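## Task

In the LC port panel, find the sixth of six columns counting from the left, the sixth of ten blocks counting from the top, and the fourth of four holes counting from the top. Pull the dust plug from that port only and place the plug in the tray. Then inspect the port with the probe. As long as your most recent inspection shows dirt, clean that port and no other: take the cleaner out of its holder and insert it fully, until its body stops. Finish with an inspection showing a clean end face, the probe withdrawn and the cleaner back in its holder. The probe captures an image only when it is fully inserted and held still. Disturbing other items or using force may fail the task. The robot falling over or ending up tilted fails it.

## Robot and tools

ROBOT. A Rainbow Robotics RB-Y1: a two-wheel drive base with rear casters (0.58 m wide, front edge 0.10 m ahead of the wheel axle, 0.57 m behind it, turning circle radius 0.58 m), a folding torso (leg with ankle, knee, hip), a head and two 7-joint arms with parallel grippers. A wrist camera case sticks out sideways from each hand and can collide.

FRAMES. All positions are in metres. Base frame: origin on the floor between the drive wheels, x forward, y left, z up. left_hand and right_hand report the point between the finger pads in this frame; fingers point along the hand's -z axis and close along its x axis. chest is also reported in the base frame. base_odometry is relative to where the scene began; heading in rad, positive left, and it only counts wheel rotation, so slips and bumps corrupt it.

move. One call is one action. Its parts:
- base: a single velocity command {"x_m_s", "turn_rad_s", "for_s"}. x_m_s is forward speed (0.005 to 0.4 m/s in either sign, or 0); turn_rad_s turns left when positive (0.02 to 1.509 rad/s either sign, or 0); for_s 0.1 to 5 s. These are velocities, not destinations; omitted ones are 0. No sideways motion. Acceleration is 0.4 m/s² (turns 0.5 rad/s²), so the base coasts after for_s ends. If |x| + 0.27·|turn| exceeds 0.4 both are scaled down.
- joints: one flat object keyed by joint name for the whole robot (both arms, torso, head, grippers); each value is an absolute target in rad (grippers in m of opening, 0 to 0.1). Ranges: torso_squat_rad 0 to 1.2, torso_shift_rad -0.3 to 0.6, torso_pitch_rad -0.2 to 1.4 (positive bows forward), torso_yaw_rad -1.5 to 1.5 (positive left; raise both arms sideways at least 0.2 rad first); left_shoulder_roll_rad 0 to 3.141, right_shoulder_roll_rad -3.141 to 0 (outward lift); shoulder_pitch ±2.356 (negative swings forward); shoulder_yaw ±2.094; elbow -2.617 to 0.01; forearm_roll ±3.141; wrist_pitch -1.57 to 1.919; hand_roll ±2.705; head_pan_rad ±0.523 (positive left), head_tilt_rad -0.35 to 1.57 (positive down). Torso combinations must also satisfy: squat+shift <= 1.52; squat-shift+pitch <= 1.57; shift+0.5 pitch-0.4 squat <= 0.7; shift+0.3 pitch-0.5 squat <= 0.39, otherwise the torso stops part way with off_target.
- target: an absolute pose for one hand only: side "left" or "right", x, y, z in base-frame metres (-3 to 3) of the pinch point, and quat_wxyz in the same form the hand lines print. It is solved once into joint angles, so the hand travels on an arc that can bulge over 0.1 m on long moves; break long moves into short steps. It cannot be combined with base or joints.
- min_time_s (0.1 to 8): slowest allowed duration for arm, head and torso motions in this action.
- contact_limits: gripper current limit per gripper, in mA, 200 to 672.5 (start value 672.5), persisting until changed; lower means gentler grip.
- cameras: list from head_camera, left_wrist_camera, right_wrist_camera, or all; [] for none.
- blocking: true (default) waits until everything rests; false returns in about 0.5 s while motion continues. A target waits always and is refused while another move runs.
Unknown keys make the call invalid; out-of-range values are refused. A refusal or an unrequested stop cancels the remaining move, wait and finished_scene calls of that reply.

GRASPING. Command an opening at least 0.005 m narrower than the object; the gripper then reports off_target or done, both fine.

Other tools: wait(seconds 0 to 10, cameras) lets time pass and returns state; stop(cameras) brakes all running motions; zoom_image(camera, region [x0, y0, x1, y1] pixels, at most 504×504) enlarges part of the latest image from that camera; read_manual(section "licences") gives licence texts; finished_scene(scene = current scene number) ends the scene irreversibly, and the goal must then hold without the robot.

RESULTS. move says done or the worst status. Hand status: reached (within 10 mm and 2°), short (with the error), or refused with a reason. Joint words: done, off_target (rested away from target, possibly still pressing), contact_stop (torso only), time_out, not_followed (arm collision check withheld it; see the cause line), limit_stop_at_own_body_* (body guard), torque_fault, limit_stop_at_motor_heat, stopped. A stop on one joint halts its whole group (torso, left arm or right arm). on_its_own lists what happened uncommanded. pictures names the image order. lidar_m has 12 distances, sector 1 straight ahead then counter-clockwise, at 0.23 m height. motor_effort gives wheel effort in percent with the peak in brackets; a wheel at rest above about 30 suggests pushing on something. wheel_motors_off = 1 means wheels switched off for 2 s after stalling. Joint torques, external torques (outside pushes toward larger joint values make them lower), wrist force/torque (raw, offset up to 16 N) and motor temperatures help sense contact.

CAMERAS. head_camera 896×504, wrist cameras 644×364; pixel (0,0) top-left. Calibrations are approximate, especially for wrist cameras at long reach.

AVOID. Arms striking or squeezing each other (including fingers and camera cases) — a hard press ends the scene. Contact torque at a joint's load limit (elbow 33.1 N m, wrist joints 23, shoulder 64.4) freezes everything for 10 s. Motors at 80 °C brake the arm; avoid holding stretched or blocked poses. The base does not stop at furniture; the upper body catching a table edge while driving can tip the robot. Too much load far forward or a sudden forward stop can topple it. Drops, slams, hard pushes, knocked items and forcing the connectors all hurt the result; the wall ports are fixed, so insert gently and stop at the stop.

Each tool is called after "Call:" in YAML: its name, and indented under it one key for each argument.

## Session

Call:
move:

Scene clock: 0.00 s.
Joint torques (N m): no reading
External joint torques (N m): no reading
Motor temperatures (°C): left_arm=[28 26 29 30 43 36 34] | right_arm=[30 28 32 30 37 31 33]
Wrist force (N): no reading
Wrist torque (N m): no reading
Wrist force, peak (N): no reading
base_odometry: x=+0.000 y=+0.000 heading=+0.000
lidar_m: 1.38 1.12 2.35 2.34 2.59 4.06 4.47 2.84 2.30 2.30 1.71 1.11
base_status: not commanded
joint_positions: torso_squat_rad=+0.350 torso_shift_rad=+0.000 torso_pitch_rad=+0.000 torso_yaw_rad=+0.000 left_shoulder_pitch_rad=-0.024 left_shoulder_roll_rad=+0.036 left_shoulder_yaw_rad=-0.011 left_elbow_rad=-0.257 left_forearm_roll_rad=+0.027 left_wrist_pitch_rad=+0.039 left_hand_roll_rad=-0.010 left_gripper_m=+0.101 right_shoulder_pitch_rad=+0.087 right_shoulder_roll_rad=-0.394 right_shoulder_yaw_rad=+0.701 right_elbow_rad=-1.429 right_forearm_roll_rad=+1.819 right_wrist_pitch_rad=+0.739 right_hand_roll_rad=-0.674 right_gripper_m=+0.046 head_pan_rad=+0.000 head_tilt_rad=+0.400
joint_status: not commanded
wheel_motors_off: 0
motor_effort: left_wheel=+0 right_wheel=+2
chest: x=-0.2280 y=-0.0006 z=+1.2475 quat_wxyz=(+1.000, +0.000, +0.000, +0.000) (m; base frame)
left_hand: x=-0.0949 y=+0.2439 z=+0.5742 quat_wxyz=(+0.993, +0.015, -0.120, -0.003) (m; base frame)
right_hand: x=+0.1853 y=-0.1954 z=+0.9203 quat_wxyz=(+0.510, -0.499, -0.490, +0.501) (m; base frame)
pictures: head_camera, left_wrist_camera, right_wrist_camera

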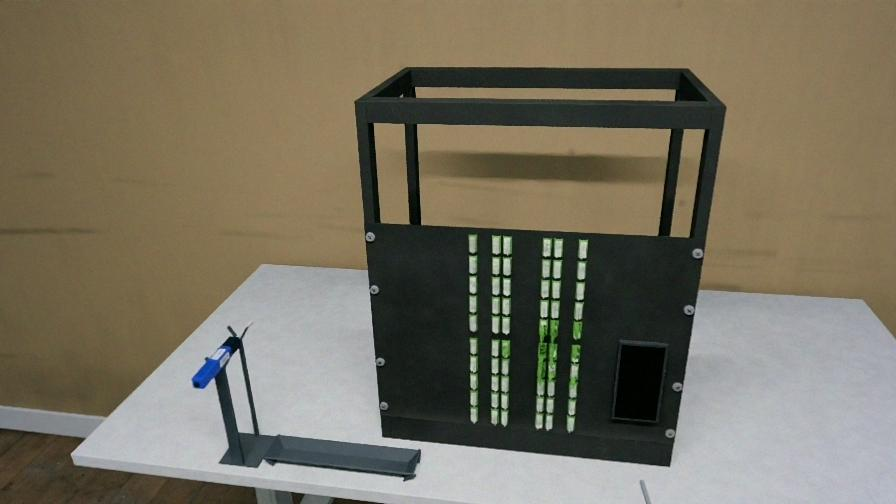

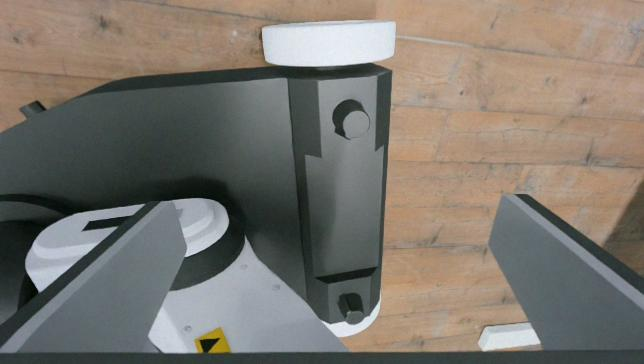

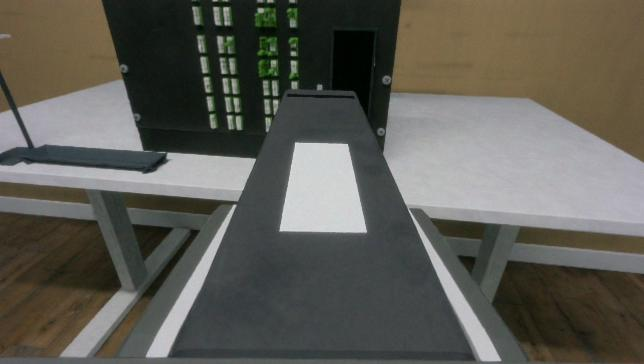

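Call:
zoom_image:
  camera: "head_camera"
  region: [440, 220, 690, 460]

Call:
zoom_image:
  camera: "head_camera"
  region: [180, 300, 430, 500]

Call:
zoom_image:
  camera: "right_wrist_camera"
  region: [160, 0, 500, 364]

Call:
move:
  joints: {"head_tilt_rad": 1.0}
  cameras: ["head_camera"]

Scaled by 2.016.

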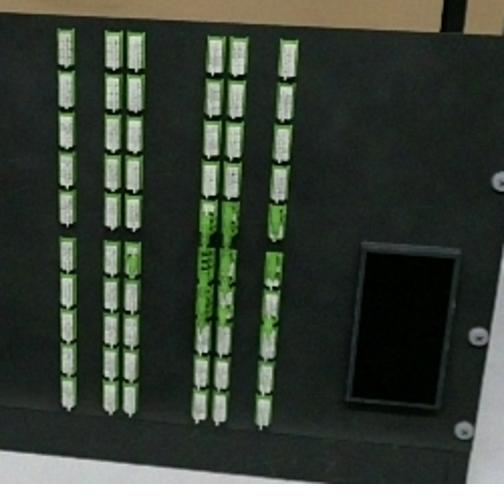

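Scaled by 2.016.

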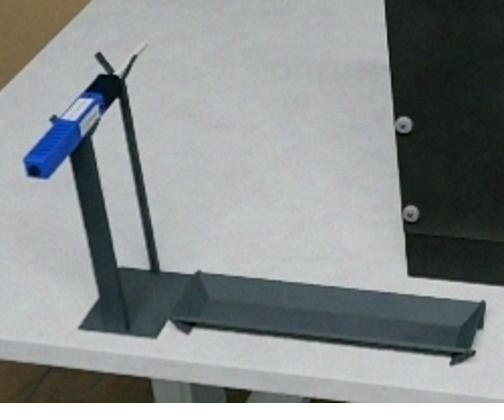

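Scaled by 1.385 from the camera's 644x364 image, which has a finer 828x468 frame.

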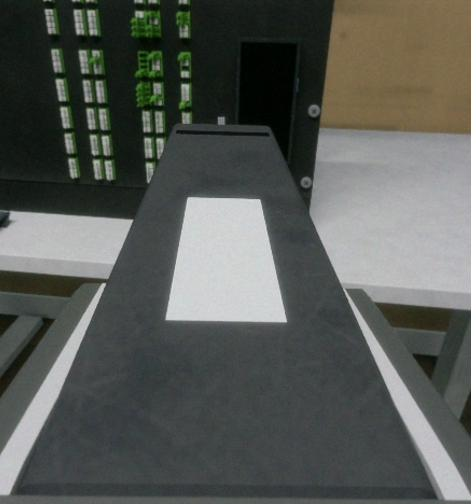

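Scene clock: 9.00 s.
Joint torques (N m): left_arm=[-3.37 0.55 -0.08 -1.56 -0.17 -0.36 0.06] | right_arm=[-7.28 -2.61 -2.92 -8.93 0.67 1.31 0.14]
External joint torques (N m): left_arm=[0.1 -0.58 -0.19 0.18 -0.17 0.22 0.08] | right_arm=[-0.44 -0.48 0.1 -1.05 -0.19 0.14 0.15]
Motor temperatures (°C): left_arm=[28 26 29 30 43 36 34] | right_arm=[30 28 32 30 37 31 33]
Wrist force (N): left_arm=[6.1 4.3 -17.6] | right_arm=[-1.4 6.5 -1.5]
Wrist torque (N m): left_arm=[-1.60 1.88 0.22] | right_arm=[0.04 -0.08 0.02]
Wrist force, peak (N): left_arm=[6.2 4.5 -17.9] | right_arm=[-1.7 7.1 -1.5]
move: done
base_odometry: x=+0.000 y=+0.000 heading=+0.000
lidar_m: 1.38 1.13 2.36 2.34 2.57 4.07 4.47 2.84 2.31 2.29 1.72 1.10
base_status: not commanded
joint_positions: torso_squat_rad=+0.350 torso_shift_rad=+0.000 torso_pitch_rad=+0.000 torso_yaw_rad=+0.000 left_shoulder_pitch_rad=-0.024 left_shoulder_roll_rad=+0.036 left_shoulder_yaw_rad=-0.011 left_elbow_rad=-0.257 left_forearm_roll_rad=+0.027 left_wrist_pitch_rad=+0.039 left_hand_roll_rad=-0.010 left_gripper_m=+0.101 right_shoulder_pitch_rad=+0.087 right_shoulder_roll_rad=-0.394 right_shoulder_yaw_rad=+0.701 right_elbow_rad=-1.429 right_forearm_roll_rad=+1.819 right_wrist_pitch_rad=+0.739 right_hand_roll_rad=-0.674 right_gripper_m=+0.046 head_pan_rad=+0.000 head_tilt_rad=+1.000
joint_status: all done
wheel_motors_off: 0
motor_effort: left_wheel=+0(1) right_wheel=+1(4)
chest: x=-0.2280 y=-0.0006 z=+1.2475 quat_wxyz=(+1.000, +0.000, +0.000, +0.000) (m; base frame)
left_hand: x=-0.0949 y=+0.2439 z=+0.5742 quat_wxyz=(+0.993, +0.015, -0.120, -0.003) (m; base frame)
right_hand: x=+0.1853 y=-0.1954 z=+0.9202 quat_wxyz=(+0.510, -0.499, -0.490, +0.501) (m; base frame)
pictures: head_camera
camera_calibration:
head_camera: T_world_to_cam=[[-0.0106513, -0.999221, -0.0379959, 0.0579584], [-0.857045, 0.0286977, -0.514441, 0.627462], [0.515131, 0.0270847, -0.856683, 1.29051], [0, 0, 0, 1]] pos_world=[-0.126401, 0.00495338, 1.43055]

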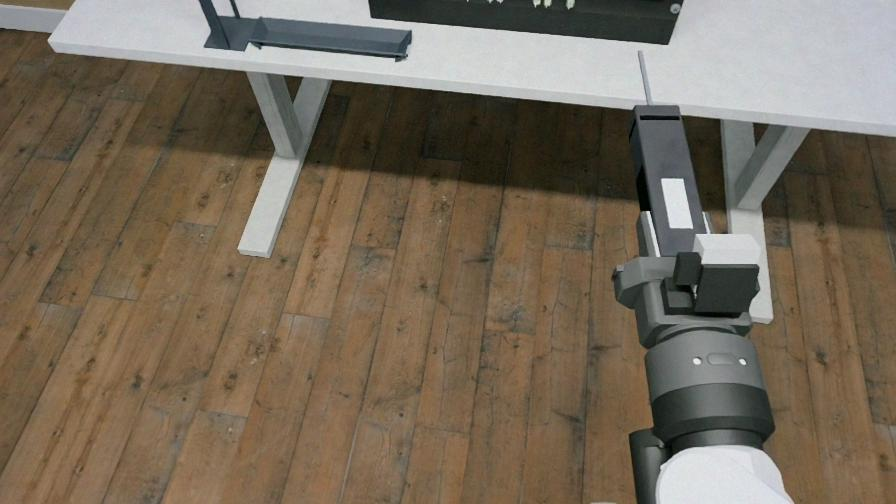

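Call:
move:
  target: {"side":"right","x":0.03,"y":-0.25,"z":0.98,"quat_wxyz":[0.5,-0.5,-0.5,0.5]}
  min_time_s: 3
  cameras: []

Call:
move:
  target: {"side":"left","x":0.15,"y":0.28,"z":1.0,"quat_wxyz":[0.5,0.5,-0.5,-0.5]}
  min_time_s: 3

Call:
zoom_image:
  camera: "left_wrist_camera"
  region: [100, 0, 600, 364]

Scene clock: 82.40 s.
Joint torques (N m): left_arm=[-3.12 0.25 0.41 -1.44 -0.1 -0.41 0.03] | right_arm=[1.05 -7.58 -1.59 -9.28 1.49 2.05 -0.01]
External joint torques (N m): left_arm=[0.35 -0.87 0.3 0.3 -0.11 0.17 0.04] | right_arm=[-0.34 -1.8 0.77 -1.73 0.5 0.81 0]
Motor temperatures (°C): left_arm=[28 26 29 30 43 36 34] | right_arm=[30 28 32 31 37 31 33]
Wrist force (N): left_arm=[5.9 4.4 -17.8] | right_arm=[-2.1 6.6 -1.1]
Wrist torque (N m): left_arm=[-1.61 1.85 0.23] | right_arm=[0.03 -0.17 0.01]
Wrist force, peak (N): left_arm=[6.1 4.4 -17.9] | right_arm=[-2.0 7.2 -1.1]
move: done
base_odometry: x=+0.000 y=+0.000 heading=+0.000
lidar_m: 1.38 1.14 2.35 2.34 2.58 4.06 4.47 2.84 2.31 2.29 1.71 1.10
base_status: not commanded
joint_positions: torso_squat_rad=+0.350 torso_shift_rad=+0.000 torso_pitch_rad=+0.000 torso_yaw_rad=+0.000 left_shoulder_pitch_rad=-0.024 left_shoulder_roll_rad=+0.036 left_shoulder_yaw_rad=-0.011 left_elbow_rad=-0.257 left_forearm_roll_rad=+0.027 left_wrist_pitch_rad=+0.039 left_hand_roll_rad=-0.010 left_gripper_m=+0.101 right_shoulder_pitch_rad=+0.571 right_shoulder_roll_rad=-0.757 right_shoulder_yaw_rad=+0.747 right_elbow_rad=-1.951 right_forearm_roll_rad=+1.944 right_wrist_pitch_rad=+0.900 right_hand_roll_rad=-0.731 right_gripper_m=+0.046 head_pan_rad=+0.000 head_tilt_rad=+1.000
joint_status: all done
wheel_motors_off: 0
motor_effort: left_wheel=+0(2) right_wheel=+2(5)
chest: x=-0.2280 y=-0.0006 z=+1.2475 quat_wxyz=(+1.000, +0.000, +0.000, +0.000) (m; base frame)
left_hand: x=-0.0949 y=+0.2439 z=+0.5742 quat_wxyz=(+0.993, +0.015, -0.120, -0.003) (m; base frame)
right_hand: x=+0.0306 y=-0.2497 z=+0.9797 quat_wxyz=(+0.500, -0.500, -0.500, +0.500) (m; base frame)
right_hand_status: reached (checked arc, planned for 3.0 s): 1 mm and 0.0 deg off.
pictures: none
No camera images: "cameras" was empty.

Scene clock: 85.73 s.
Joint torques (N m): left_arm=[-2.49 2 0.74 -9.78 0.12 -1.7 0.02] | right_arm=[1.12 -7.1 -1.33 -9.09 1.46 1.91 0.06]
External joint torques (N m): left_arm=[0.67 -0.04 -0.9 0.43 -0.22 -0.06 0.01] | right_arm=[-0.26 -1.32 1.03 -1.55 0.47 0.67 0.07]
Motor temperatures (°C): left_arm=[28 26 29 30 43 36 34] | right_arm=[30 28 32 31 37 31 33]
Wrist force (N): left_arm=[7.2 -1.5 -11.8] | right_arm=[-2.3 6.9 -1.2]
Wrist torque (N m): left_arm=[-1.24 1.90 0.21] | right_arm=[-0.02 -0.20 0.01]
Wrist force, peak (N): left_arm=[6.2 4.6 -17.6] | right_arm=[-2.1 7.3 -1.4]
move: done
base_odometry: x=+0.000 y=+0.000 heading=+0.000
lidar_m: 1.38 1.12 2.35 2.34 2.58 4.06 4.48 2.83 2.31 2.30 1.71 1.10
base_status: not commanded
joint_positions: torso_squat_rad=+0.350 torso_shift_rad=+0.000 torso_pitch_rad=+0.000 torso_yaw_rad=+0.000 left_shoulder_pitch_rad=+0.488 left_shoulder_roll_rad=+0.126 left_shoulder_yaw_rad=-0.019 left_elbow_rad=-1.877 left_forearm_roll_rad=-0.454 left_wrist_pitch_rad=-0.193 left_hand_roll_rad=-0.981 left_gripper_m=+0.101 right_shoulder_pitch_rad=+0.571 right_shoulder_roll_rad=-0.757 right_shoulder_yaw_rad=+0.747 right_elbow_rad=-1.951 right_forearm_roll_rad=+1.944 right_wrist_pitch_rad=+0.900 right_hand_roll_rad=-0.731 right_gripper_m=+0.046 head_pan_rad=+0.000 head_tilt_rad=+1.000
joint_status: all done
wheel_motors_off: 0
motor_effort: left_wheel=-1(2) right_wheel=+3(5)
chest: x=-0.2280 y=-0.0006 z=+1.2475 quat_wxyz=(+1.000, +0.000, +0.000, +0.000) (m; base frame)
left_hand: x=+0.1498 y=+0.2800 z=+1.0000 quat_wxyz=(+0.500, +0.501, -0.500, -0.499) (m; base frame)
left_hand_status: reached (checked arc, planned for 3.0 s): 0 mm and 0.2 deg off.
right_hand: x=+0.0306 y=-0.2497 z=+0.9797 quat_wxyz=(+0.500, -0.500, -0.500, +0.500) (m; base frame)
pictures: head_camera, left_wrist_camera, right_wrist_camera
camera_calibration:
head_camera: T_world_to_cam=[[-0.0106534, -0.999221, -0.0379972, 0.0579599], [-0.857045, 0.0287002, -0.514441, 0.627462], [0.515131, 0.0270847, -0.856683, 1.29051], [0, 0, 0, 1]] pos_world=[-0.126401, 0.00495339, 1.43055]
left_wrist_camera: T_world_to_cam=[[0.0175636, -0.999614, -0.021549, 0.301066], [-0.481012, 0.0104467, -0.876652, 0.973408], [0.876538, 0.0257625, -0.480642, 0.421022], [0, 0, 0, 1]] pos_world=[0.0938911, 0.279934, 1.06219]
right_wrist_camera: T_world_to_cam=[[-0.00492545, -0.999756, 0.021522, -0.268462], [-0.465585, -0.0167545, -0.884844, 0.906589], [0.884989, -0.0143786, -0.465389, 0.497686], [0, 0, 0, 1]] pos_world=[-0.019675, -0.246051, 1.03959]

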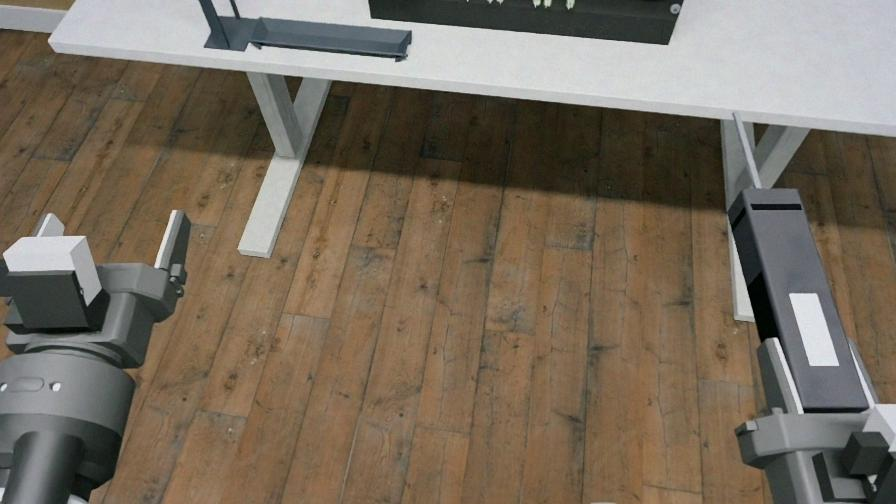

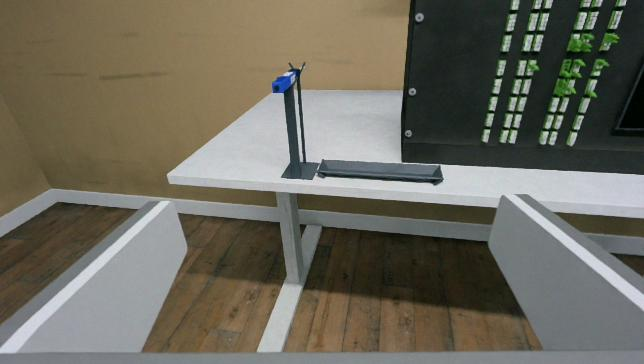

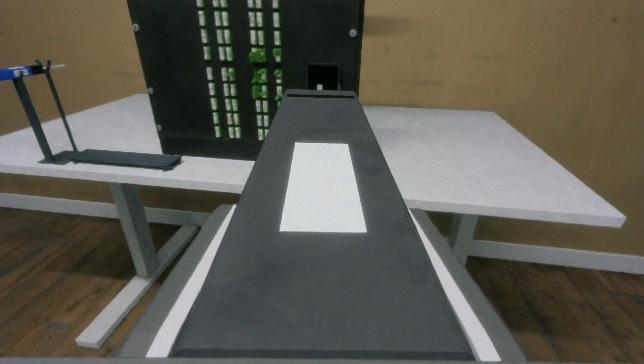

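Scaled by 1.008 from the camera's 644x364 image, which has a finer 828x468 frame.

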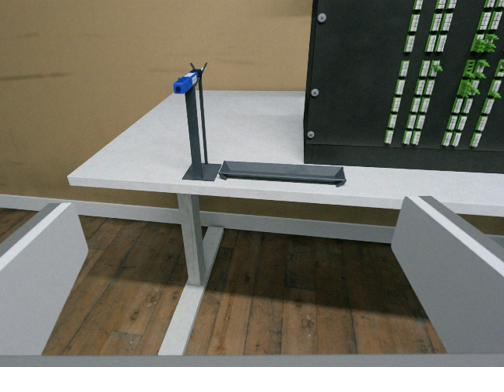

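Call:
move:
  base: {"turn_rad_s":-0.1,"for_s":1.17}
  joints: {"head_tilt_rad":0.45}
  cameras: []

Call:
move:
  base: {"x_m_s":0.1,"for_s":1.8}
  cameras: []

Call:
move:
  base: {"turn_rad_s":-0.05,"for_s":1.1}

Call:
zoom_image:
  camera: "head_camera"
  region: [400, 150, 640, 504]

Call:
zoom_image:
  camera: "left_wrist_camera"
  region: [380, 0, 644, 160]

Scene clock: 99.43 s.
Joint torques (N m): left_arm=[-2.47 2.31 0.73 -9.81 0.11 -1.67 -0.03] | right_arm=[0.77 -6.91 -2.01 -9.1 1.35 2.01 -0.05]
External joint torques (N m): left_arm=[0.69 0.27 -0.9 0.4 -0.22 -0.03 -0.04] | right_arm=[-0.61 -1.12 0.35 -1.56 0.37 0.76 -0.04]
Motor temperatures (°C): left_arm=[28 26 29 30 43 36 34] | right_arm=[30 28 31 31 37 31 33]
Wrist force (N): left_arm=[7.3 -1.7 -11.8] | right_arm=[-2.2 7.1 -1.5]
Wrist torque (N m): left_arm=[-1.21 1.91 0.22] | right_arm=[-0.04 -0.17 0.02]
Wrist force, peak (N): left_arm=[7.4 -1.6 -12.0] | right_arm=[-2.2 7.3 -1.4]
move: done
base_odometry: x=+0.000 y=+0.000 heading=-0.116
lidar_m: 1.37 1.13 2.07 2.34 2.47 3.50 4.47 3.12 2.35 2.30 1.88 1.11
base_status: done (sent for 1.17 of 1.17 s)
joint_positions: torso_squat_rad=+0.350 torso_shift_rad=+0.000 torso_pitch_rad=+0.000 torso_yaw_rad=+0.000 left_shoulder_pitch_rad=+0.488 left_shoulder_roll_rad=+0.126 left_shoulder_yaw_rad=-0.019 left_elbow_rad=-1.877 left_forearm_roll_rad=-0.454 left_wrist_pitch_rad=-0.193 left_hand_roll_rad=-0.981 left_gripper_m=+0.101 right_shoulder_pitch_rad=+0.571 right_shoulder_roll_rad=-0.757 right_shoulder_yaw_rad=+0.747 right_elbow_rad=-1.951 right_forearm_roll_rad=+1.944 right_wrist_pitch_rad=+0.900 right_hand_roll_rad=-0.731 right_gripper_m=+0.046 head_pan_rad=+0.000 head_tilt_rad=+0.450
joint_status: all done
wheel_motors_off: 0
motor_effort: left_wheel=-1(22) right_wheel=-9(29)
chest: x=-0.2280 y=-0.0006 z=+1.2475 quat_wxyz=(+1.000, +0.000, +0.000, +0.000) (m; base frame)
left_hand: x=+0.1498 y=+0.2800 z=+1.0000 quat_wxyz=(+0.500, +0.501, -0.500, -0.499) (m; base frame)
right_hand: x=+0.0305 y=-0.2496 z=+0.9797 quat_wxyz=(+0.500, -0.500, -0.500, +0.500) (m; base frame)
pictures: none
No camera images: "cameras" was empty.

Scene clock: 101.83 s.
Joint torques (N m): left_arm=[-3.04 2.41 1.22 -9.5 0.01 -1.61 -0.11] | right_arm=[0.18 -7.44 -2.34 -9.11 1.4 2.05 -0.03]
External joint torques (N m): left_arm=[0.11 0.37 -0.42 0.7 -0.33 0.03 -0.12] | right_arm=[-1.21 -1.66 0.01 -1.56 0.42 0.81 -0.03]
Motor temperatures (°C): left_arm=[28 26 29 30 43 36 34] | right_arm=[30 28 31 31 37 31 33]
Wrist force (N): left_arm=[7.2 -1.5 -11.8] | right_arm=[-1.9 6.8 -1.2]
Wrist torque (N m): left_arm=[-1.22 1.90 0.22] | right_arm=[-0.01 -0.16 0.02]
Wrist force, peak (N): left_arm=[7.4 -1.6 -12.3] | right_arm=[-2.1 7.3 -1.4]
move: done
base_odometry: x=+0.179 y=-0.021 heading=-0.117
lidar_m: 1.20 0.98 1.80 2.33 2.46 3.48 4.66 3.12 2.35 2.30 1.63 0.96
base_status: done (sent for 1.8 of 1.8 s)
joint_positions: torso_squat_rad=+0.350 torso_shift_rad=+0.000 torso_pitch_rad=+0.000 torso_yaw_rad=+0.000 left_shoulder_pitch_rad=+0.488 left_shoulder_roll_rad=+0.126 left_shoulder_yaw_rad=-0.019 left_elbow_rad=-1.877 left_forearm_roll_rad=-0.454 left_wrist_pitch_rad=-0.193 left_hand_roll_rad=-0.981 left_gripper_m=+0.101 right_shoulder_pitch_rad=+0.571 right_shoulder_roll_rad=-0.757 right_shoulder_yaw_rad=+0.748 right_elbow_rad=-1.951 right_forearm_roll_rad=+1.944 right_wrist_pitch_rad=+0.900 right_hand_roll_rad=-0.731 right_gripper_m=+0.046 head_pan_rad=+0.000 head_tilt_rad=+0.450
joint_status: not commanded
wheel_motors_off: 0
motor_effort: left_wheel=-7(21) right_wheel=+6(31)
chest: x=-0.2279 y=-0.0006 z=+1.2475 quat_wxyz=(+1.000, +0.000, +0.000, +0.000) (m; base frame)
left_hand: x=+0.1498 y=+0.2800 z=+0.9999 quat_wxyz=(+0.500, +0.501, -0.500, -0.499) (m; base frame)
right_hand: x=+0.0306 y=-0.2496 z=+0.9796 quat_wxyz=(+0.500, -0.500, -0.500, +0.500) (m; base frame)
pictures: none
No camera images: "cameras" was empty.

Scene clock: 103.97 s.
Joint torques (N m): left_arm=[-3.06 2.19 0.54 -9.72 -0.08 -1.59 -0.1] | right_arm=[0.84 -7.2 -2.11 -9.13 1.46 2.06 -0.12]
External joint torques (N m): left_arm=[0.1 0.15 -1.09 0.48 -0.42 0.05 -0.11] | right_arm=[-0.55 -1.42 0.24 -1.58 0.48 0.81 -0.11]
Motor temperatures (°C): left_arm=[28 26 29 31 43 36 34] | right_arm=[30 28 31 31 37 31 33]
Wrist force (N): left_arm=[7.3 -1.7 -11.9] | right_arm=[-1.9 6.6 -1.2]
Wrist torque (N m): left_arm=[-1.21 1.91 0.21] | right_arm=[0.01 -0.17 0.03]
Wrist force, peak (N): left_arm=[7.4 -1.5 -12.0] | right_arm=[-2.3 7.2 -1.4]
move: done
base_odometry: x=+0.179 y=-0.021 heading=-0.171
lidar_m: 1.19 0.98 1.70 2.33 2.42 3.30 4.65 3.29 2.40 2.31 1.71 0.96
base_status: done (sent for 1.1 of 1.1 s)
joint_positions: torso_squat_rad=+0.350 torso_shift_rad=+0.000 torso_pitch_rad=+0.000 torso_yaw_rad=+0.000 left_shoulder_pitch_rad=+0.488 left_shoulder_roll_rad=+0.126 left_shoulder_yaw_rad=-0.019 left_elbow_rad=-1.877 left_forearm_roll_rad=-0.454 left_wrist_pitch_rad=-0.193 left_hand_roll_rad=-0.981 left_gripper_m=+0.101 right_shoulder_pitch_rad=+0.571 right_shoulder_roll_rad=-0.757 right_shoulder_yaw_rad=+0.748 right_elbow_rad=-1.951 right_forearm_roll_rad=+1.944 right_wrist_pitch_rad=+0.900 right_hand_roll_rad=-0.731 right_gripper_m=+0.046 head_pan_rad=+0.000 head_tilt_rad=+0.450
joint_status: not commanded
wheel_motors_off: 0
motor_effort: left_wheel=+3(21) right_wheel=-13(28)
chest: x=-0.2279 y=-0.0006 z=+1.2475 quat_wxyz=(+1.000, +0.000, +0.000, +0.000) (m; base frame)
left_hand: x=+0.1498 y=+0.2800 z=+0.9999 quat_wxyz=(+0.500, +0.501, -0.500, -0.499) (m; base frame)
right_hand: x=+0.0305 y=-0.2497 z=+0.9796 quat_wxyz=(+0.500, -0.500, -0.500, +0.500) (m; base frame)
pictures: head_camera, left_wrist_camera, right_wrist_camera
camera_calibration:
head_camera: T_world_to_cam=[[0.0107269, -0.999218, -0.0380505, 0.0623461], [-0.461899, 0.0287982, -0.886465, 1.24742], [0.886868, 0.0270845, -0.461229, 0.794567], [0, 0, 0, 1]] pos_world=[-0.129163, 0.00485351, 1.47464]
left_wrist_camera: T_world_to_cam=[[0.0176485, -0.999611, -0.0216015, 0.30101], [-0.481251, 0.0104449, -0.876521, 0.973206], [0.876405, 0.025865, -0.480879, 0.421211], [0, 0, 0, 1]] pos_world=[0.0938914, 0.279834, 1.06209]
right_wrist_camera: T_world_to_cam=[[-0.00483011, -0.999758, 0.0214804, -0.268417], [-0.465782, -0.0167589, -0.884741, 0.906475], [0.884887, -0.0142786, -0.465588, 0.497915], [0, 0, 0, 1]] pos_world=[-0.0196755, -0.246051, 1.03958]

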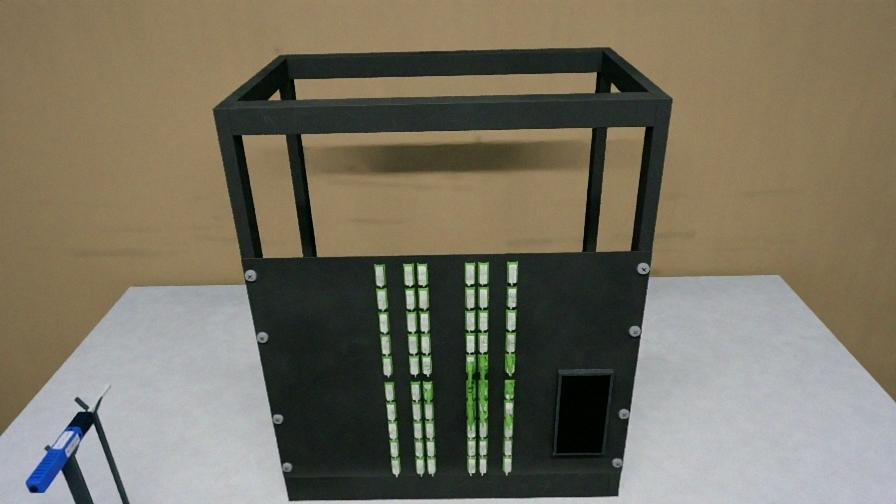

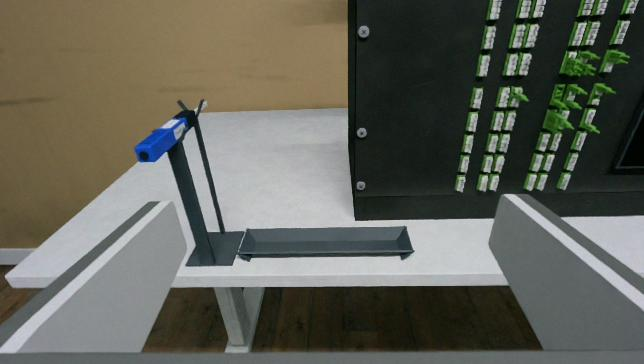

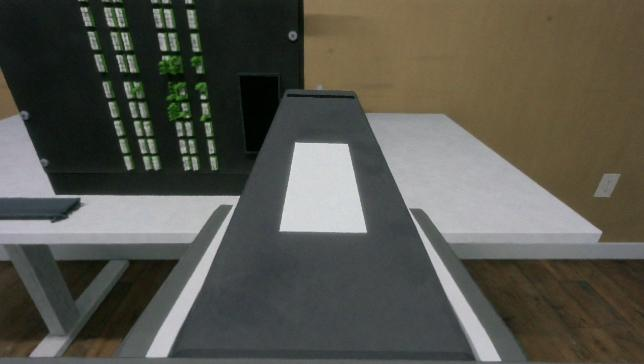

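Scaled by 1.424.

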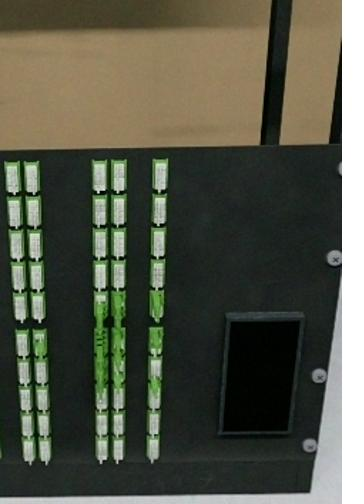

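Scaled by 1.909 from the camera's 644x364 image, which has a finer 828x468 frame.

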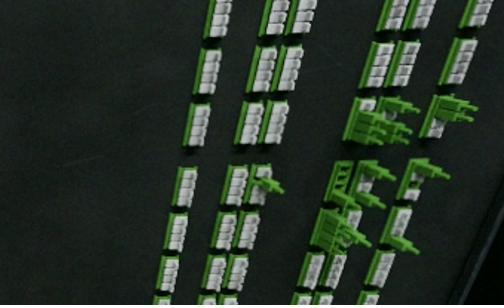

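Call:
move:
  target: {"side":"right","x":0.02,"y":-0.28,"z":1.14,"quat_wxyz":[0.5,-0.5,-0.5,0.5]}
  min_time_s: 2
  cameras: []

Call:
move:
  target: {"side":"left","x":0.12,"y":0.25,"z":1.14,"quat_wxyz":[0.5,0.5,-0.5,-0.5]}
  min_time_s: 2
  cameras: []

Call:
move:
  joints: {"torso_squat_rad":0.75,"torso_shift_rad":0.25}
  min_time_s: 4
  cameras: ["head_camera"]

Call:
move:
  target: {"side":"left","x":0.24,"y":0.06,"z":0.95,"quat_wxyz":[0.5,0.5,-0.5,-0.5]}
  min_time_s: 3

Call:
zoom_image:
  camera: "left_wrist_camera"
  region: [260, 0, 644, 240]

Scene clock: 123.10 s.
Joint torques (N m): left_arm=[-3.27 2 0.81 -9.69 0.02 -1.77 -0.14] | right_arm=[1.98 -7.92 -4.78 -9.68 1.19 1.34 0.24]
External joint torques (N m): left_arm=[-0.11 -0.04 -0.83 0.52 -0.32 -0.13 -0.15] | right_arm=[-0.12 -1.45 -1.46 -1.63 -0.05 0.52 0.25]
Motor temperatures (°C): left_arm=[28 26 29 31 43 36 34] | right_arm=[30 28 31 31 37 31 33]
Wrist force (N): left_arm=[7.4 -1.5 -11.9] | right_arm=[-2.2 6.4 -1.3]
Wrist torque (N m): left_arm=[-1.23 1.93 0.22] | right_arm=[0.09 -0.17 0.00]
Wrist force, peak (N): left_arm=[7.3 -1.7 -12.0] | right_arm=[-2.0 7.4 -1.8]
move: done
base_odometry: x=+0.179 y=-0.021 heading=-0.171
lidar_m: 1.19 0.96 1.71 2.33 2.42 3.31 4.64 3.29 2.41 2.30 1.72 0.96
base_status: not commanded
joint_positions: torso_squat_rad=+0.350 torso_shift_rad=+0.000 torso_pitch_rad=+0.000 torso_yaw_rad=+0.000 left_shoulder_pitch_rad=+0.488 left_shoulder_roll_rad=+0.126 left_shoulder_yaw_rad=-0.019 left_elbow_rad=-1.877 left_forearm_roll_rad=-0.454 left_wrist_pitch_rad=-0.193 left_hand_roll_rad=-0.981 left_gripper_m=+0.101 right_shoulder_pitch_rad=+0.899 right_shoulder_roll_rad=-1.153 right_shoulder_yaw_rad=+0.473 right_elbow_rad=-2.617 right_forearm_roll_rad=+1.595 right_wrist_pitch_rad=+0.904 right_hand_roll_rad=-0.451 right_gripper_m=+0.046 head_pan_rad=+0.000 head_tilt_rad=+0.450
joint_status: all done
wheel_motors_off: 0
motor_effort: left_wheel=+1(4) right_wheel=-13(17)
chest: x=-0.2279 y=-0.0006 z=+1.2475 quat_wxyz=(+1.000, +0.000, +0.000, +0.000) (m; base frame)
left_hand: x=+0.1498 y=+0.2800 z=+0.9999 quat_wxyz=(+0.500, +0.501, -0.500, -0.499) (m; base frame)
right_hand: x=+0.0200 y=-0.2801 z=+1.1395 quat_wxyz=(+0.499, -0.501, -0.501, +0.499) (m; base frame)
right_hand_status: reached (checked arc, planned for 2.0 s): 1 mm and 0.2 deg off.
pictures: none
No camera images: "cameras" was empty.

Scene clock: 125.43 s.
Joint torques (N m): left_arm=[-0.53 2.95 1.73 -10.04 -0.21 -1.27 0.38] | right_arm=[2.33 -7.82 -5.22 -9.69 1.14 1.41 0.26]
External joint torques (N m): left_arm=[0.85 0.35 -0.7 0.28 0.08 0.31 0.37] | right_arm=[0.23 -1.35 -1.9 -1.65 -0.09 0.6 0.27]
Motor temperatures (°C): left_arm=[28 26 29 31 43 36 34] | right_arm=[30 28 31 31 37 31 33]
Wrist force (N): left_arm=[7.1 -1.3 -12.0] | right_arm=[-1.7 6.7 -1.6]
Wrist torque (N m): left_arm=[-1.27 1.88 0.22] | right_arm=[0.06 -0.10 0.02]
Wrist force, peak (N): left_arm=[7.3 -1.5 -12.3] | right_arm=[-2.4 6.9 -1.5]
move: done
base_odometry: x=+0.179 y=-0.021 heading=-0.171
lidar_m: 1.20 0.98 1.71 2.33 2.41 3.29 4.65 3.29 2.40 2.30 1.71 0.95
base_status: not commanded
joint_positions: torso_squat_rad=+0.350 torso_shift_rad=+0.000 torso_pitch_rad=+0.000 torso_yaw_rad=+0.000 left_shoulder_pitch_rad=+0.608 left_shoulder_roll_rad=+0.346 left_shoulder_yaw_rad=-0.173 left_elbow_rad=-2.515 left_forearm_roll_rad=-0.418 left_wrist_pitch_rad=+0.355 left_hand_roll_rad=-0.929 left_gripper_m=+0.101 right_shoulder_pitch_rad=+0.899 right_shoulder_roll_rad=-1.153 right_shoulder_yaw_rad=+0.473 right_elbow_rad=-2.617 right_forearm_roll_rad=+1.595 right_wrist_pitch_rad=+0.904 right_hand_roll_rad=-0.451 right_gripper_m=+0.046 head_pan_rad=+0.000 head_tilt_rad=+0.450
joint_status: all done
wheel_motors_off: 0
motor_effort: left_wheel=+2(4) right_wheel=-12(16)
chest: x=-0.2279 y=-0.0006 z=+1.2475 quat_wxyz=(+1.000, +0.000, +0.000, +0.000) (m; base frame)
left_hand: x=+0.1199 y=+0.2499 z=+1.1400 quat_wxyz=(+0.499, +0.501, -0.500, -0.499) (m; base frame)
left_hand_status: reached (checked arc, planned for 2.0 s): 0 mm and 0.2 deg off.
right_hand: x=+0.0200 y=-0.2801 z=+1.1395 quat_wxyz=(+0.499, -0.501, -0.501, +0.499) (m; base frame)
pictures: none
No camera images: "cameras" was empty.

Scene clock: 129.73 s.
Joint torques (N m): left_arm=[-0.46 2.78 1.77 -9.9 -0.17 -1.39 0.52] | right_arm=[2.02 -7.74 -4.78 -9.59 1.34 1.45 0.33]
External joint torques (N m): left_arm=[0.92 0.18 -0.66 0.41 0.12 0.19 0.51] | right_arm=[-0.08 -1.27 -1.46 -1.55 0.1 0.64 0.34]
Motor temperatures (°C): left_arm=[28 26 29 31 43 36 34] | right_arm=[30 28 31 31 37 31 33]
Wrist force (N): left_arm=[7.4 -1.4 -12.1] | right_arm=[-2.4 6.7 -1.4]
Wrist torque (N m): left_arm=[-1.23 1.92 0.24] | right_arm=[0.01 -0.23 0.04]
Wrist force, peak (N): left_arm=[7.4 -1.4 -12.2] | right_arm=[-2.5 7.0 -1.5]
move: done
base_odometry: x=+0.179 y=-0.021 heading=-0.171
lidar_m: 1.20 0.97 1.71 2.33 2.42 3.30 4.65 3.29 2.39 2.31 1.71 0.96
base_status: not commanded
joint_positions: torso_squat_rad=+0.750 torso_shift_rad=+0.250 torso_pitch_rad=+0.000 torso_yaw_rad=+0.000 left_shoulder_pitch_rad=+0.608 left_shoulder_roll_rad=+0.346 left_shoulder_yaw_rad=-0.173 left_elbow_rad=-2.515 left_forearm_roll_rad=-0.418 left_wrist_pitch_rad=+0.355 left_hand_roll_rad=-0.929 left_gripper_m=+0.101 right_shoulder_pitch_rad=+0.899 right_shoulder_roll_rad=-1.153 right_shoulder_yaw_rad=+0.473 right_elbow_rad=-2.617 right_forearm_roll_rad=+1.595 right_wrist_pitch_rad=+0.904 right_hand_roll_rad=-0.451 right_gripper_m=+0.046 head_pan_rad=+0.000 head_tilt_rad=+0.450
joint_status: all done
wheel_motors_off: 0
motor_effort: left_wheel=+4(5) right_wheel=-13(16)
chest: x=-0.1013 y=-0.0005 z=+1.0862 quat_wxyz=(+1.000, +0.000, +0.000, +0.000) (m; base frame)
left_hand: x=+0.2465 y=+0.2501 z=+0.9788 quat_wxyz=(+0.499, +0.501, -0.500, -0.499) (m; base frame)
right_hand: x=+0.1466 y=-0.2799 z=+0.9783 quat_wxyz=(+0.499, -0.501, -0.501, +0.499) (m; base frame)
pictures: head_camera
camera_calibration:
head_camera: T_world_to_cam=[[0.0107354, -0.999218, -0.0380482, 0.0550511], [-0.461701, 0.0287983, -0.886568, 1.16313], [0.886971, 0.0270846, -0.461031, 0.607673], [0, 0, 0, 1]] pos_world=[-0.00256294, 0.00505351, 1.31344]

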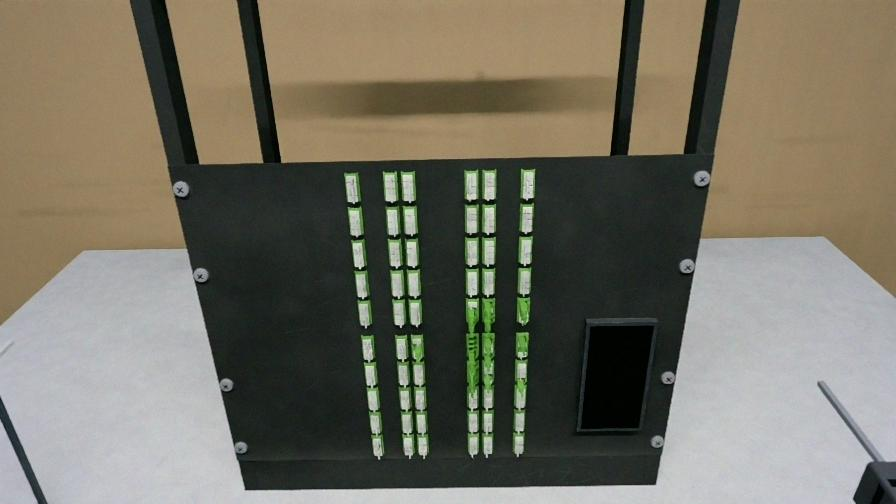

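Scene clock: 130.03 s.
Joint torques (N m): left_arm=[-0.11 2.99 1.23 -10.04 -0.24 -1.32 0.47] | right_arm=[1.86 -7.7 -4.64 -9.7 1.25 1.33 0.41]
External joint torques (N m): left_arm=[1.27 0.39 -1.21 0.28 0.05 0.26 0.46] | right_arm=[-0.24 -1.23 -1.32 -1.66 0.01 0.52 0.41]
Motor temperatures (°C): left_arm=[28 26 29 31 43 36 34] | right_arm=[30 28 31 31 37 31 33]
Wrist force (N): left_arm=[7.3 -1.4 -11.9] | right_arm=[-1.8 6.6 -1.1]
Wrist torque (N m): left_arm=[-1.24 1.91 0.23] | right_arm=[0.04 -0.15 0.04]
Wrist force, peak (N): left_arm=[7.4 -1.5 -12.2] | right_arm=[-2.0 6.9 -1.3]
move: refused
base_odometry: x=+0.179 y=-0.021 heading=-0.171
lidar_m: 1.20 0.98 1.70 2.33 2.42 3.31 4.66 3.27 2.39 2.31 1.72 0.96
base_status: not commanded
joint_positions: torso_squat_rad=+0.750 torso_shift_rad=+0.250 torso_pitch_rad=+0.000 torso_yaw_rad=+0.000 left_shoulder_pitch_rad=+0.608 left_shoulder_roll_rad=+0.346 left_shoulder_yaw_rad=-0.173 left_elbow_rad=-2.515 left_forearm_roll_rad=-0.418 left_wrist_pitch_rad=+0.355 left_hand_roll_rad=-0.929 left_gripper_m=+0.101 right_shoulder_pitch_rad=+0.899 right_shoulder_roll_rad=-1.153 right_shoulder_yaw_rad=+0.473 right_elbow_rad=-2.617 right_forearm_roll_rad=+1.595 right_wrist_pitch_rad=+0.904 right_hand_roll_rad=-0.451 right_gripper_m=+0.046 head_pan_rad=+0.000 head_tilt_rad=+0.450
joint_status: not commanded
wheel_motors_off: 0
motor_effort: left_wheel=+5(5) right_wheel=-12(15)
chest: x=-0.1013 y=-0.0005 z=+1.0862 quat_wxyz=(+1.000, +0.000, +0.000, +0.000) (m; base frame)
left_hand: x=+0.2465 y=+0.2501 z=+0.9788 quat_wxyz=(+0.499, +0.501, -0.500, -0.499) (m; base frame)
left_hand_status: refused: the posture found for that pose touches the torso. Nothing moved. The solve starts from where the arm stands: from another posture it may find a clear one.
right_hand: x=+0.1466 y=-0.2799 z=+0.9783 quat_wxyz=(+0.499, -0.501, -0.501, +0.499) (m; base frame)
pictures: head_camera, left_wrist_camera, right_wrist_camera
camera_calibration:
head_camera: T_world_to_cam=[[0.0107354, -0.999218, -0.0380482, 0.0550511], [-0.461701, 0.0287983, -0.886568, 1.16313], [0.886971, 0.0270846, -0.461031, 0.607673], [0, 0, 0, 1]] pos_world=[-0.00256294, 0.00505351, 1.31344]
left_wrist_camera: T_world_to_cam=[[0.0162104, -0.999633, -0.0217247, 0.26947], [-0.481216, 0.0112457, -0.87653, 1.00136], [0.876452, 0.0246632, -0.480857, 0.327356], [0, 0, 0, 1]] pos_world=[0.19059, 0.250036, 1.04099]
right_wrist_camera: T_world_to_cam=[[-0.00381476, -0.999758, 0.0216708, -0.298405], [-0.461495, -0.0174651, -0.886971, 0.960129], [0.887135, -0.0133845, -0.461317, 0.389824], [0, 0, 0, 1]] pos_world=[0.0961299, -0.276346, 1.03791]

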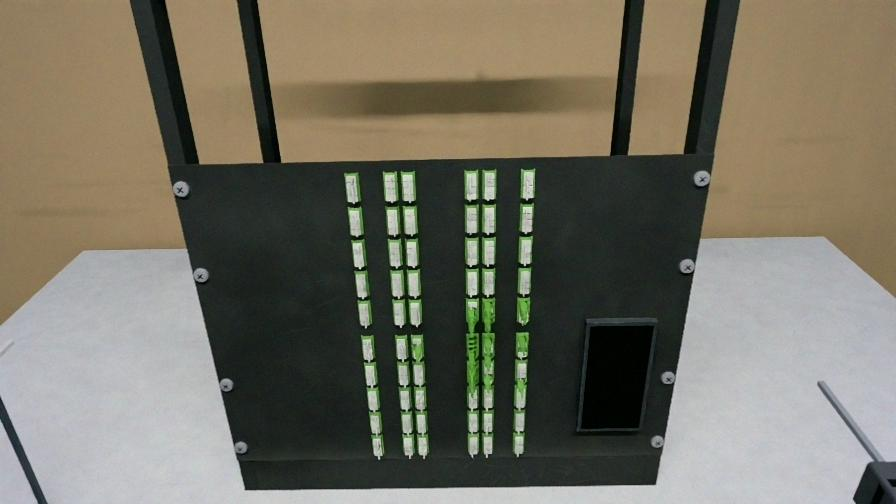

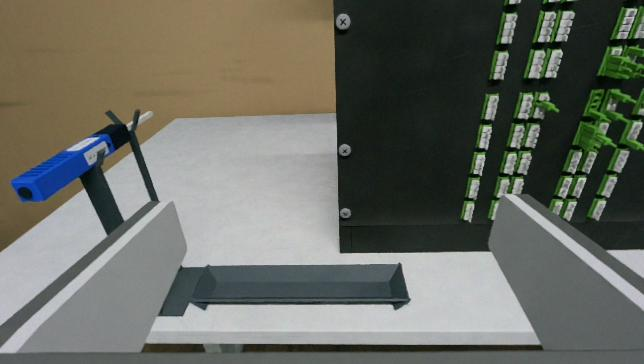

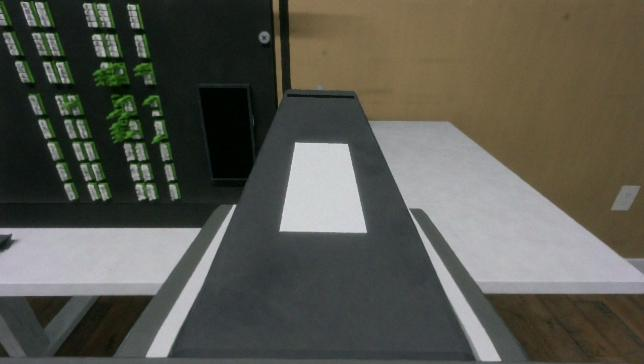

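Scaled by 1.312 from the camera's 644x364 image, which has a finer 828x468 frame.

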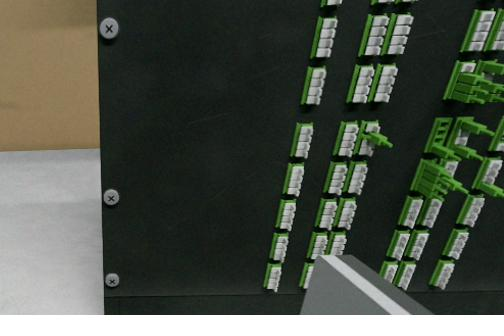

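Call:
move:
  joints: {"left_shoulder_pitch_rad":0.85,"left_shoulder_roll_rad":1.1,"left_shoulder_yaw_rad":-0.47,"left_elbow_rad":-2.5,"left_forearm_roll_rad":-1.595,"left_wrist_pitch_rad":0.904,"left_hand_roll_rad":0.451}
  min_time_s: 3
  cameras: []

Call:
move:
  target: {"side":"left","x":0.24,"y":0.02,"z":0.95,"quat_wxyz":[0.5,0.5,-0.5,-0.5]}
  min_time_s: 3

Call:
zoom_image:
  camera: "left_wrist_camera"
  region: [200, 0, 500, 240]

Scene clock: 149.40 s.
Joint torques (N m): left_arm=[2.89 6.73 2.68 -7.48 -1.62 1.34 0.31] | right_arm=[1.5 -7.7 -5.07 -9.68 1.28 1.26 0.06]
External joint torques (N m): left_arm=[1.32 -0.01 -1.27 0.8 -0.31 0.38 0.29] | right_arm=[-0.61 -1.22 -1.75 -1.64 0.04 0.45 0.07]
Motor temperatures (°C): left_arm=[28 26 29 31 43 36 34] | right_arm=[30 28 31 31 37 31 33]
Wrist force (N): left_arm=[7.6 -1.5 -11.8] | right_arm=[-2.0 6.8 -1.3]
Wrist torque (N m): left_arm=[-1.23 1.92 0.22] | right_arm=[0.02 -0.17 0.03]
Wrist force, peak (N): left_arm=[7.9 -1.6 -13.0] | right_arm=[-1.9 7.1 -1.3]
move: done
base_odometry: x=+0.179 y=-0.021 heading=-0.171
lidar_m: 1.20 0.97 1.71 2.33 2.42 3.31 4.65 3.28 2.40 2.30 1.71 0.95
base_status: not commanded
joint_positions: torso_squat_rad=+0.750 torso_shift_rad=+0.250 torso_pitch_rad=+0.000 torso_yaw_rad=+0.000 left_shoulder_pitch_rad=+0.850 left_shoulder_roll_rad=+1.100 left_shoulder_yaw_rad=-0.470 left_elbow_rad=-2.500 left_forearm_roll_rad=-1.595 left_wrist_pitch_rad=+0.904 left_hand_roll_rad=+0.451 left_gripper_m=+0.101 right_shoulder_pitch_rad=+0.899 right_shoulder_roll_rad=-1.153 right_shoulder_yaw_rad=+0.473 right_elbow_rad=-2.617 right_forearm_roll_rad=+1.595 right_wrist_pitch_rad=+0.904 right_hand_roll_rad=-0.451 right_gripper_m=+0.046 head_pan_rad=+0.000 head_tilt_rad=+0.450
joint_status: all done
wheel_motors_off: 0
motor_effort: left_wheel=+4(5) right_wheel=-15(16)
chest: x=-0.1013 y=-0.0005 z=+1.0862 quat_wxyz=(+1.000, +0.000, +0.000, +0.000) (m; base frame)
left_hand: x=+0.1545 y=+0.3010 z=+0.9516 quat_wxyz=(+0.498, +0.527, -0.472, -0.501) (m; base frame)
right_hand: x=+0.1466 y=-0.2799 z=+0.9783 quat_wxyz=(+0.499, -0.501, -0.501, +0.499) (m; base frame)
pictures: none
No camera images: "cameras" was empty.

Scene clock: 149.70 s.
Joint torques (N m): left_arm=[3 6.41 2.95 -7.34 -1.6 1.02 0.34] | right_arm=[1.93 -7.8 -4.85 -9.64 1.21 1.37 0.33]
External joint torques (N m): left_arm=[1.43 -0.33 -0.99 0.94 -0.28 0.06 0.32] | right_arm=[-0.18 -1.33 -1.53 -1.59 -0.02 0.55 0.34]
Motor temperatures (°C): left_arm=[28 26 29 31 43 36 34] | right_arm=[30 28 31 31 37 31 33]
Wrist force (N): left_arm=[7.7 -1.3 -11.7] | right_arm=[-1.7 6.8 -1.0]
Wrist torque (N m): left_arm=[-1.24 1.93 0.22] | right_arm=[0.03 -0.15 0.04]
Wrist force, peak (N): left_arm=[7.8 -1.6 -11.8] | right_arm=[-1.9 6.9 -1.3]
move: refused
base_odometry: x=+0.179 y=-0.021 heading=-0.171
lidar_m: 1.20 0.97 1.72 2.33 2.43 3.31 4.65 3.29 2.41 2.31 1.72 0.95
base_status: not commanded
joint_positions: torso_squat_rad=+0.750 torso_shift_rad=+0.250 torso_pitch_rad=+0.000 torso_yaw_rad=+0.000 left_shoulder_pitch_rad=+0.850 left_shoulder_roll_rad=+1.100 left_shoulder_yaw_rad=-0.470 left_elbow_rad=-2.500 left_forearm_roll_rad=-1.595 left_wrist_pitch_rad=+0.904 left_hand_roll_rad=+0.451 left_gripper_m=+0.101 right_shoulder_pitch_rad=+0.899 right_shoulder_roll_rad=-1.153 right_shoulder_yaw_rad=+0.473 right_elbow_rad=-2.617 right_forearm_roll_rad=+1.595 right_wrist_pitch_rad=+0.904 right_hand_roll_rad=-0.451 right_gripper_m=+0.046 head_pan_rad=+0.000 head_tilt_rad=+0.450
joint_status: not commanded
wheel_motors_off: 0
motor_effort: left_wheel=+4(4) right_wheel=-14(16)
chest: x=-0.1013 y=-0.0005 z=+1.0862 quat_wxyz=(+1.000, +0.000, +0.000, +0.000) (m; base frame)
left_hand: x=+0.1545 y=+0.3010 z=+0.9516 quat_wxyz=(+0.498, +0.527, -0.472, -0.501) (m; base frame)
left_hand_status: refused: the posture found for that pose touches the torso. Nothing moved. The solve starts from where the arm stands: from another posture it may find a clear one.
right_hand: x=+0.1466 y=-0.2799 z=+0.9783 quat_wxyz=(+0.499, -0.501, -0.501, +0.499) (m; base frame)
pictures: head_camera, left_wrist_camera, right_wrist_camera
camera_calibration:
head_camera: T_world_to_cam=[[0.0107354, -0.999218, -0.0380482, 0.0550511], [-0.461701, 0.0287983, -0.886568, 1.16313], [0.886971, 0.0270846, -0.461031, 0.607673], [0, 0, 0, 1]] pos_world=[-0.00256294, 0.00505351, 1.31344]
left_wrist_camera: T_world_to_cam=[[0.0673523, -0.994561, -0.0794497, 0.366854], [-0.485509, 0.036896, -0.873453, 0.922629], [0.871633, 0.0974026, -0.480383, 0.372064], [0, 0, 0, 1]] pos_world=[0.0989324, 0.294577, 1.01375]
right_wrist_camera: T_world_to_cam=[[-0.00381476, -0.999758, 0.0216708, -0.298405], [-0.461495, -0.0174651, -0.886971, 0.960129], [0.887135, -0.0133845, -0.461317, 0.389824], [0, 0, 0, 1]] pos_world=[0.0961299, -0.276346, 1.03791]

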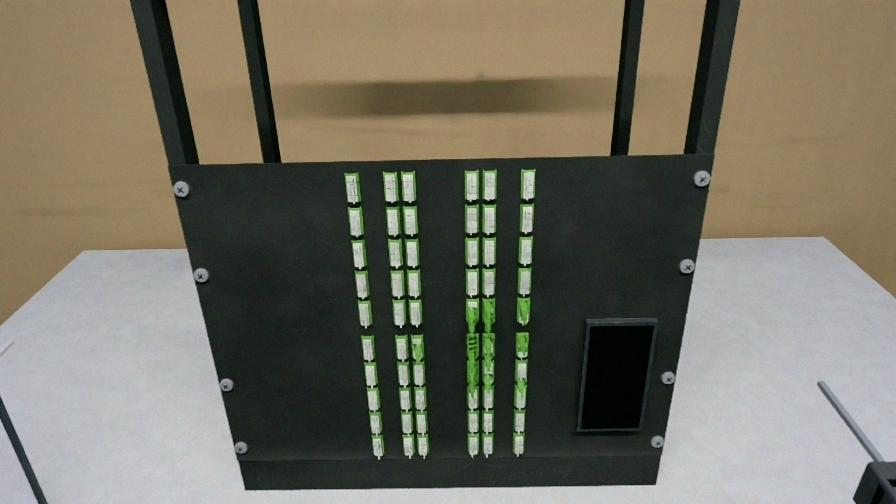

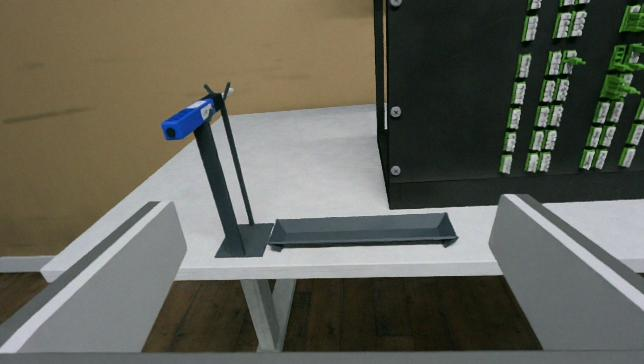

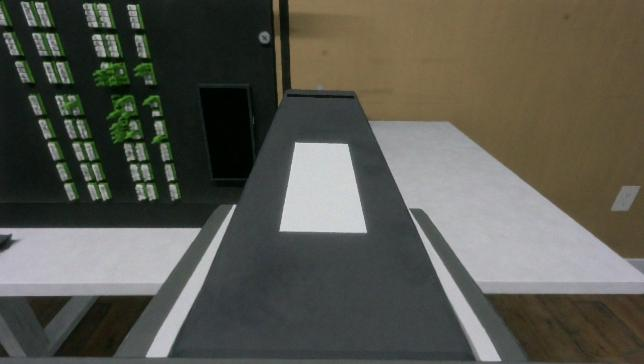

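Scaled by 1.680 from the camera's 644x364 image, which has a finer 828x468 frame.

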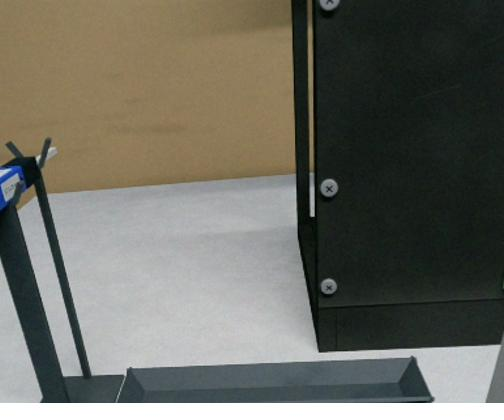

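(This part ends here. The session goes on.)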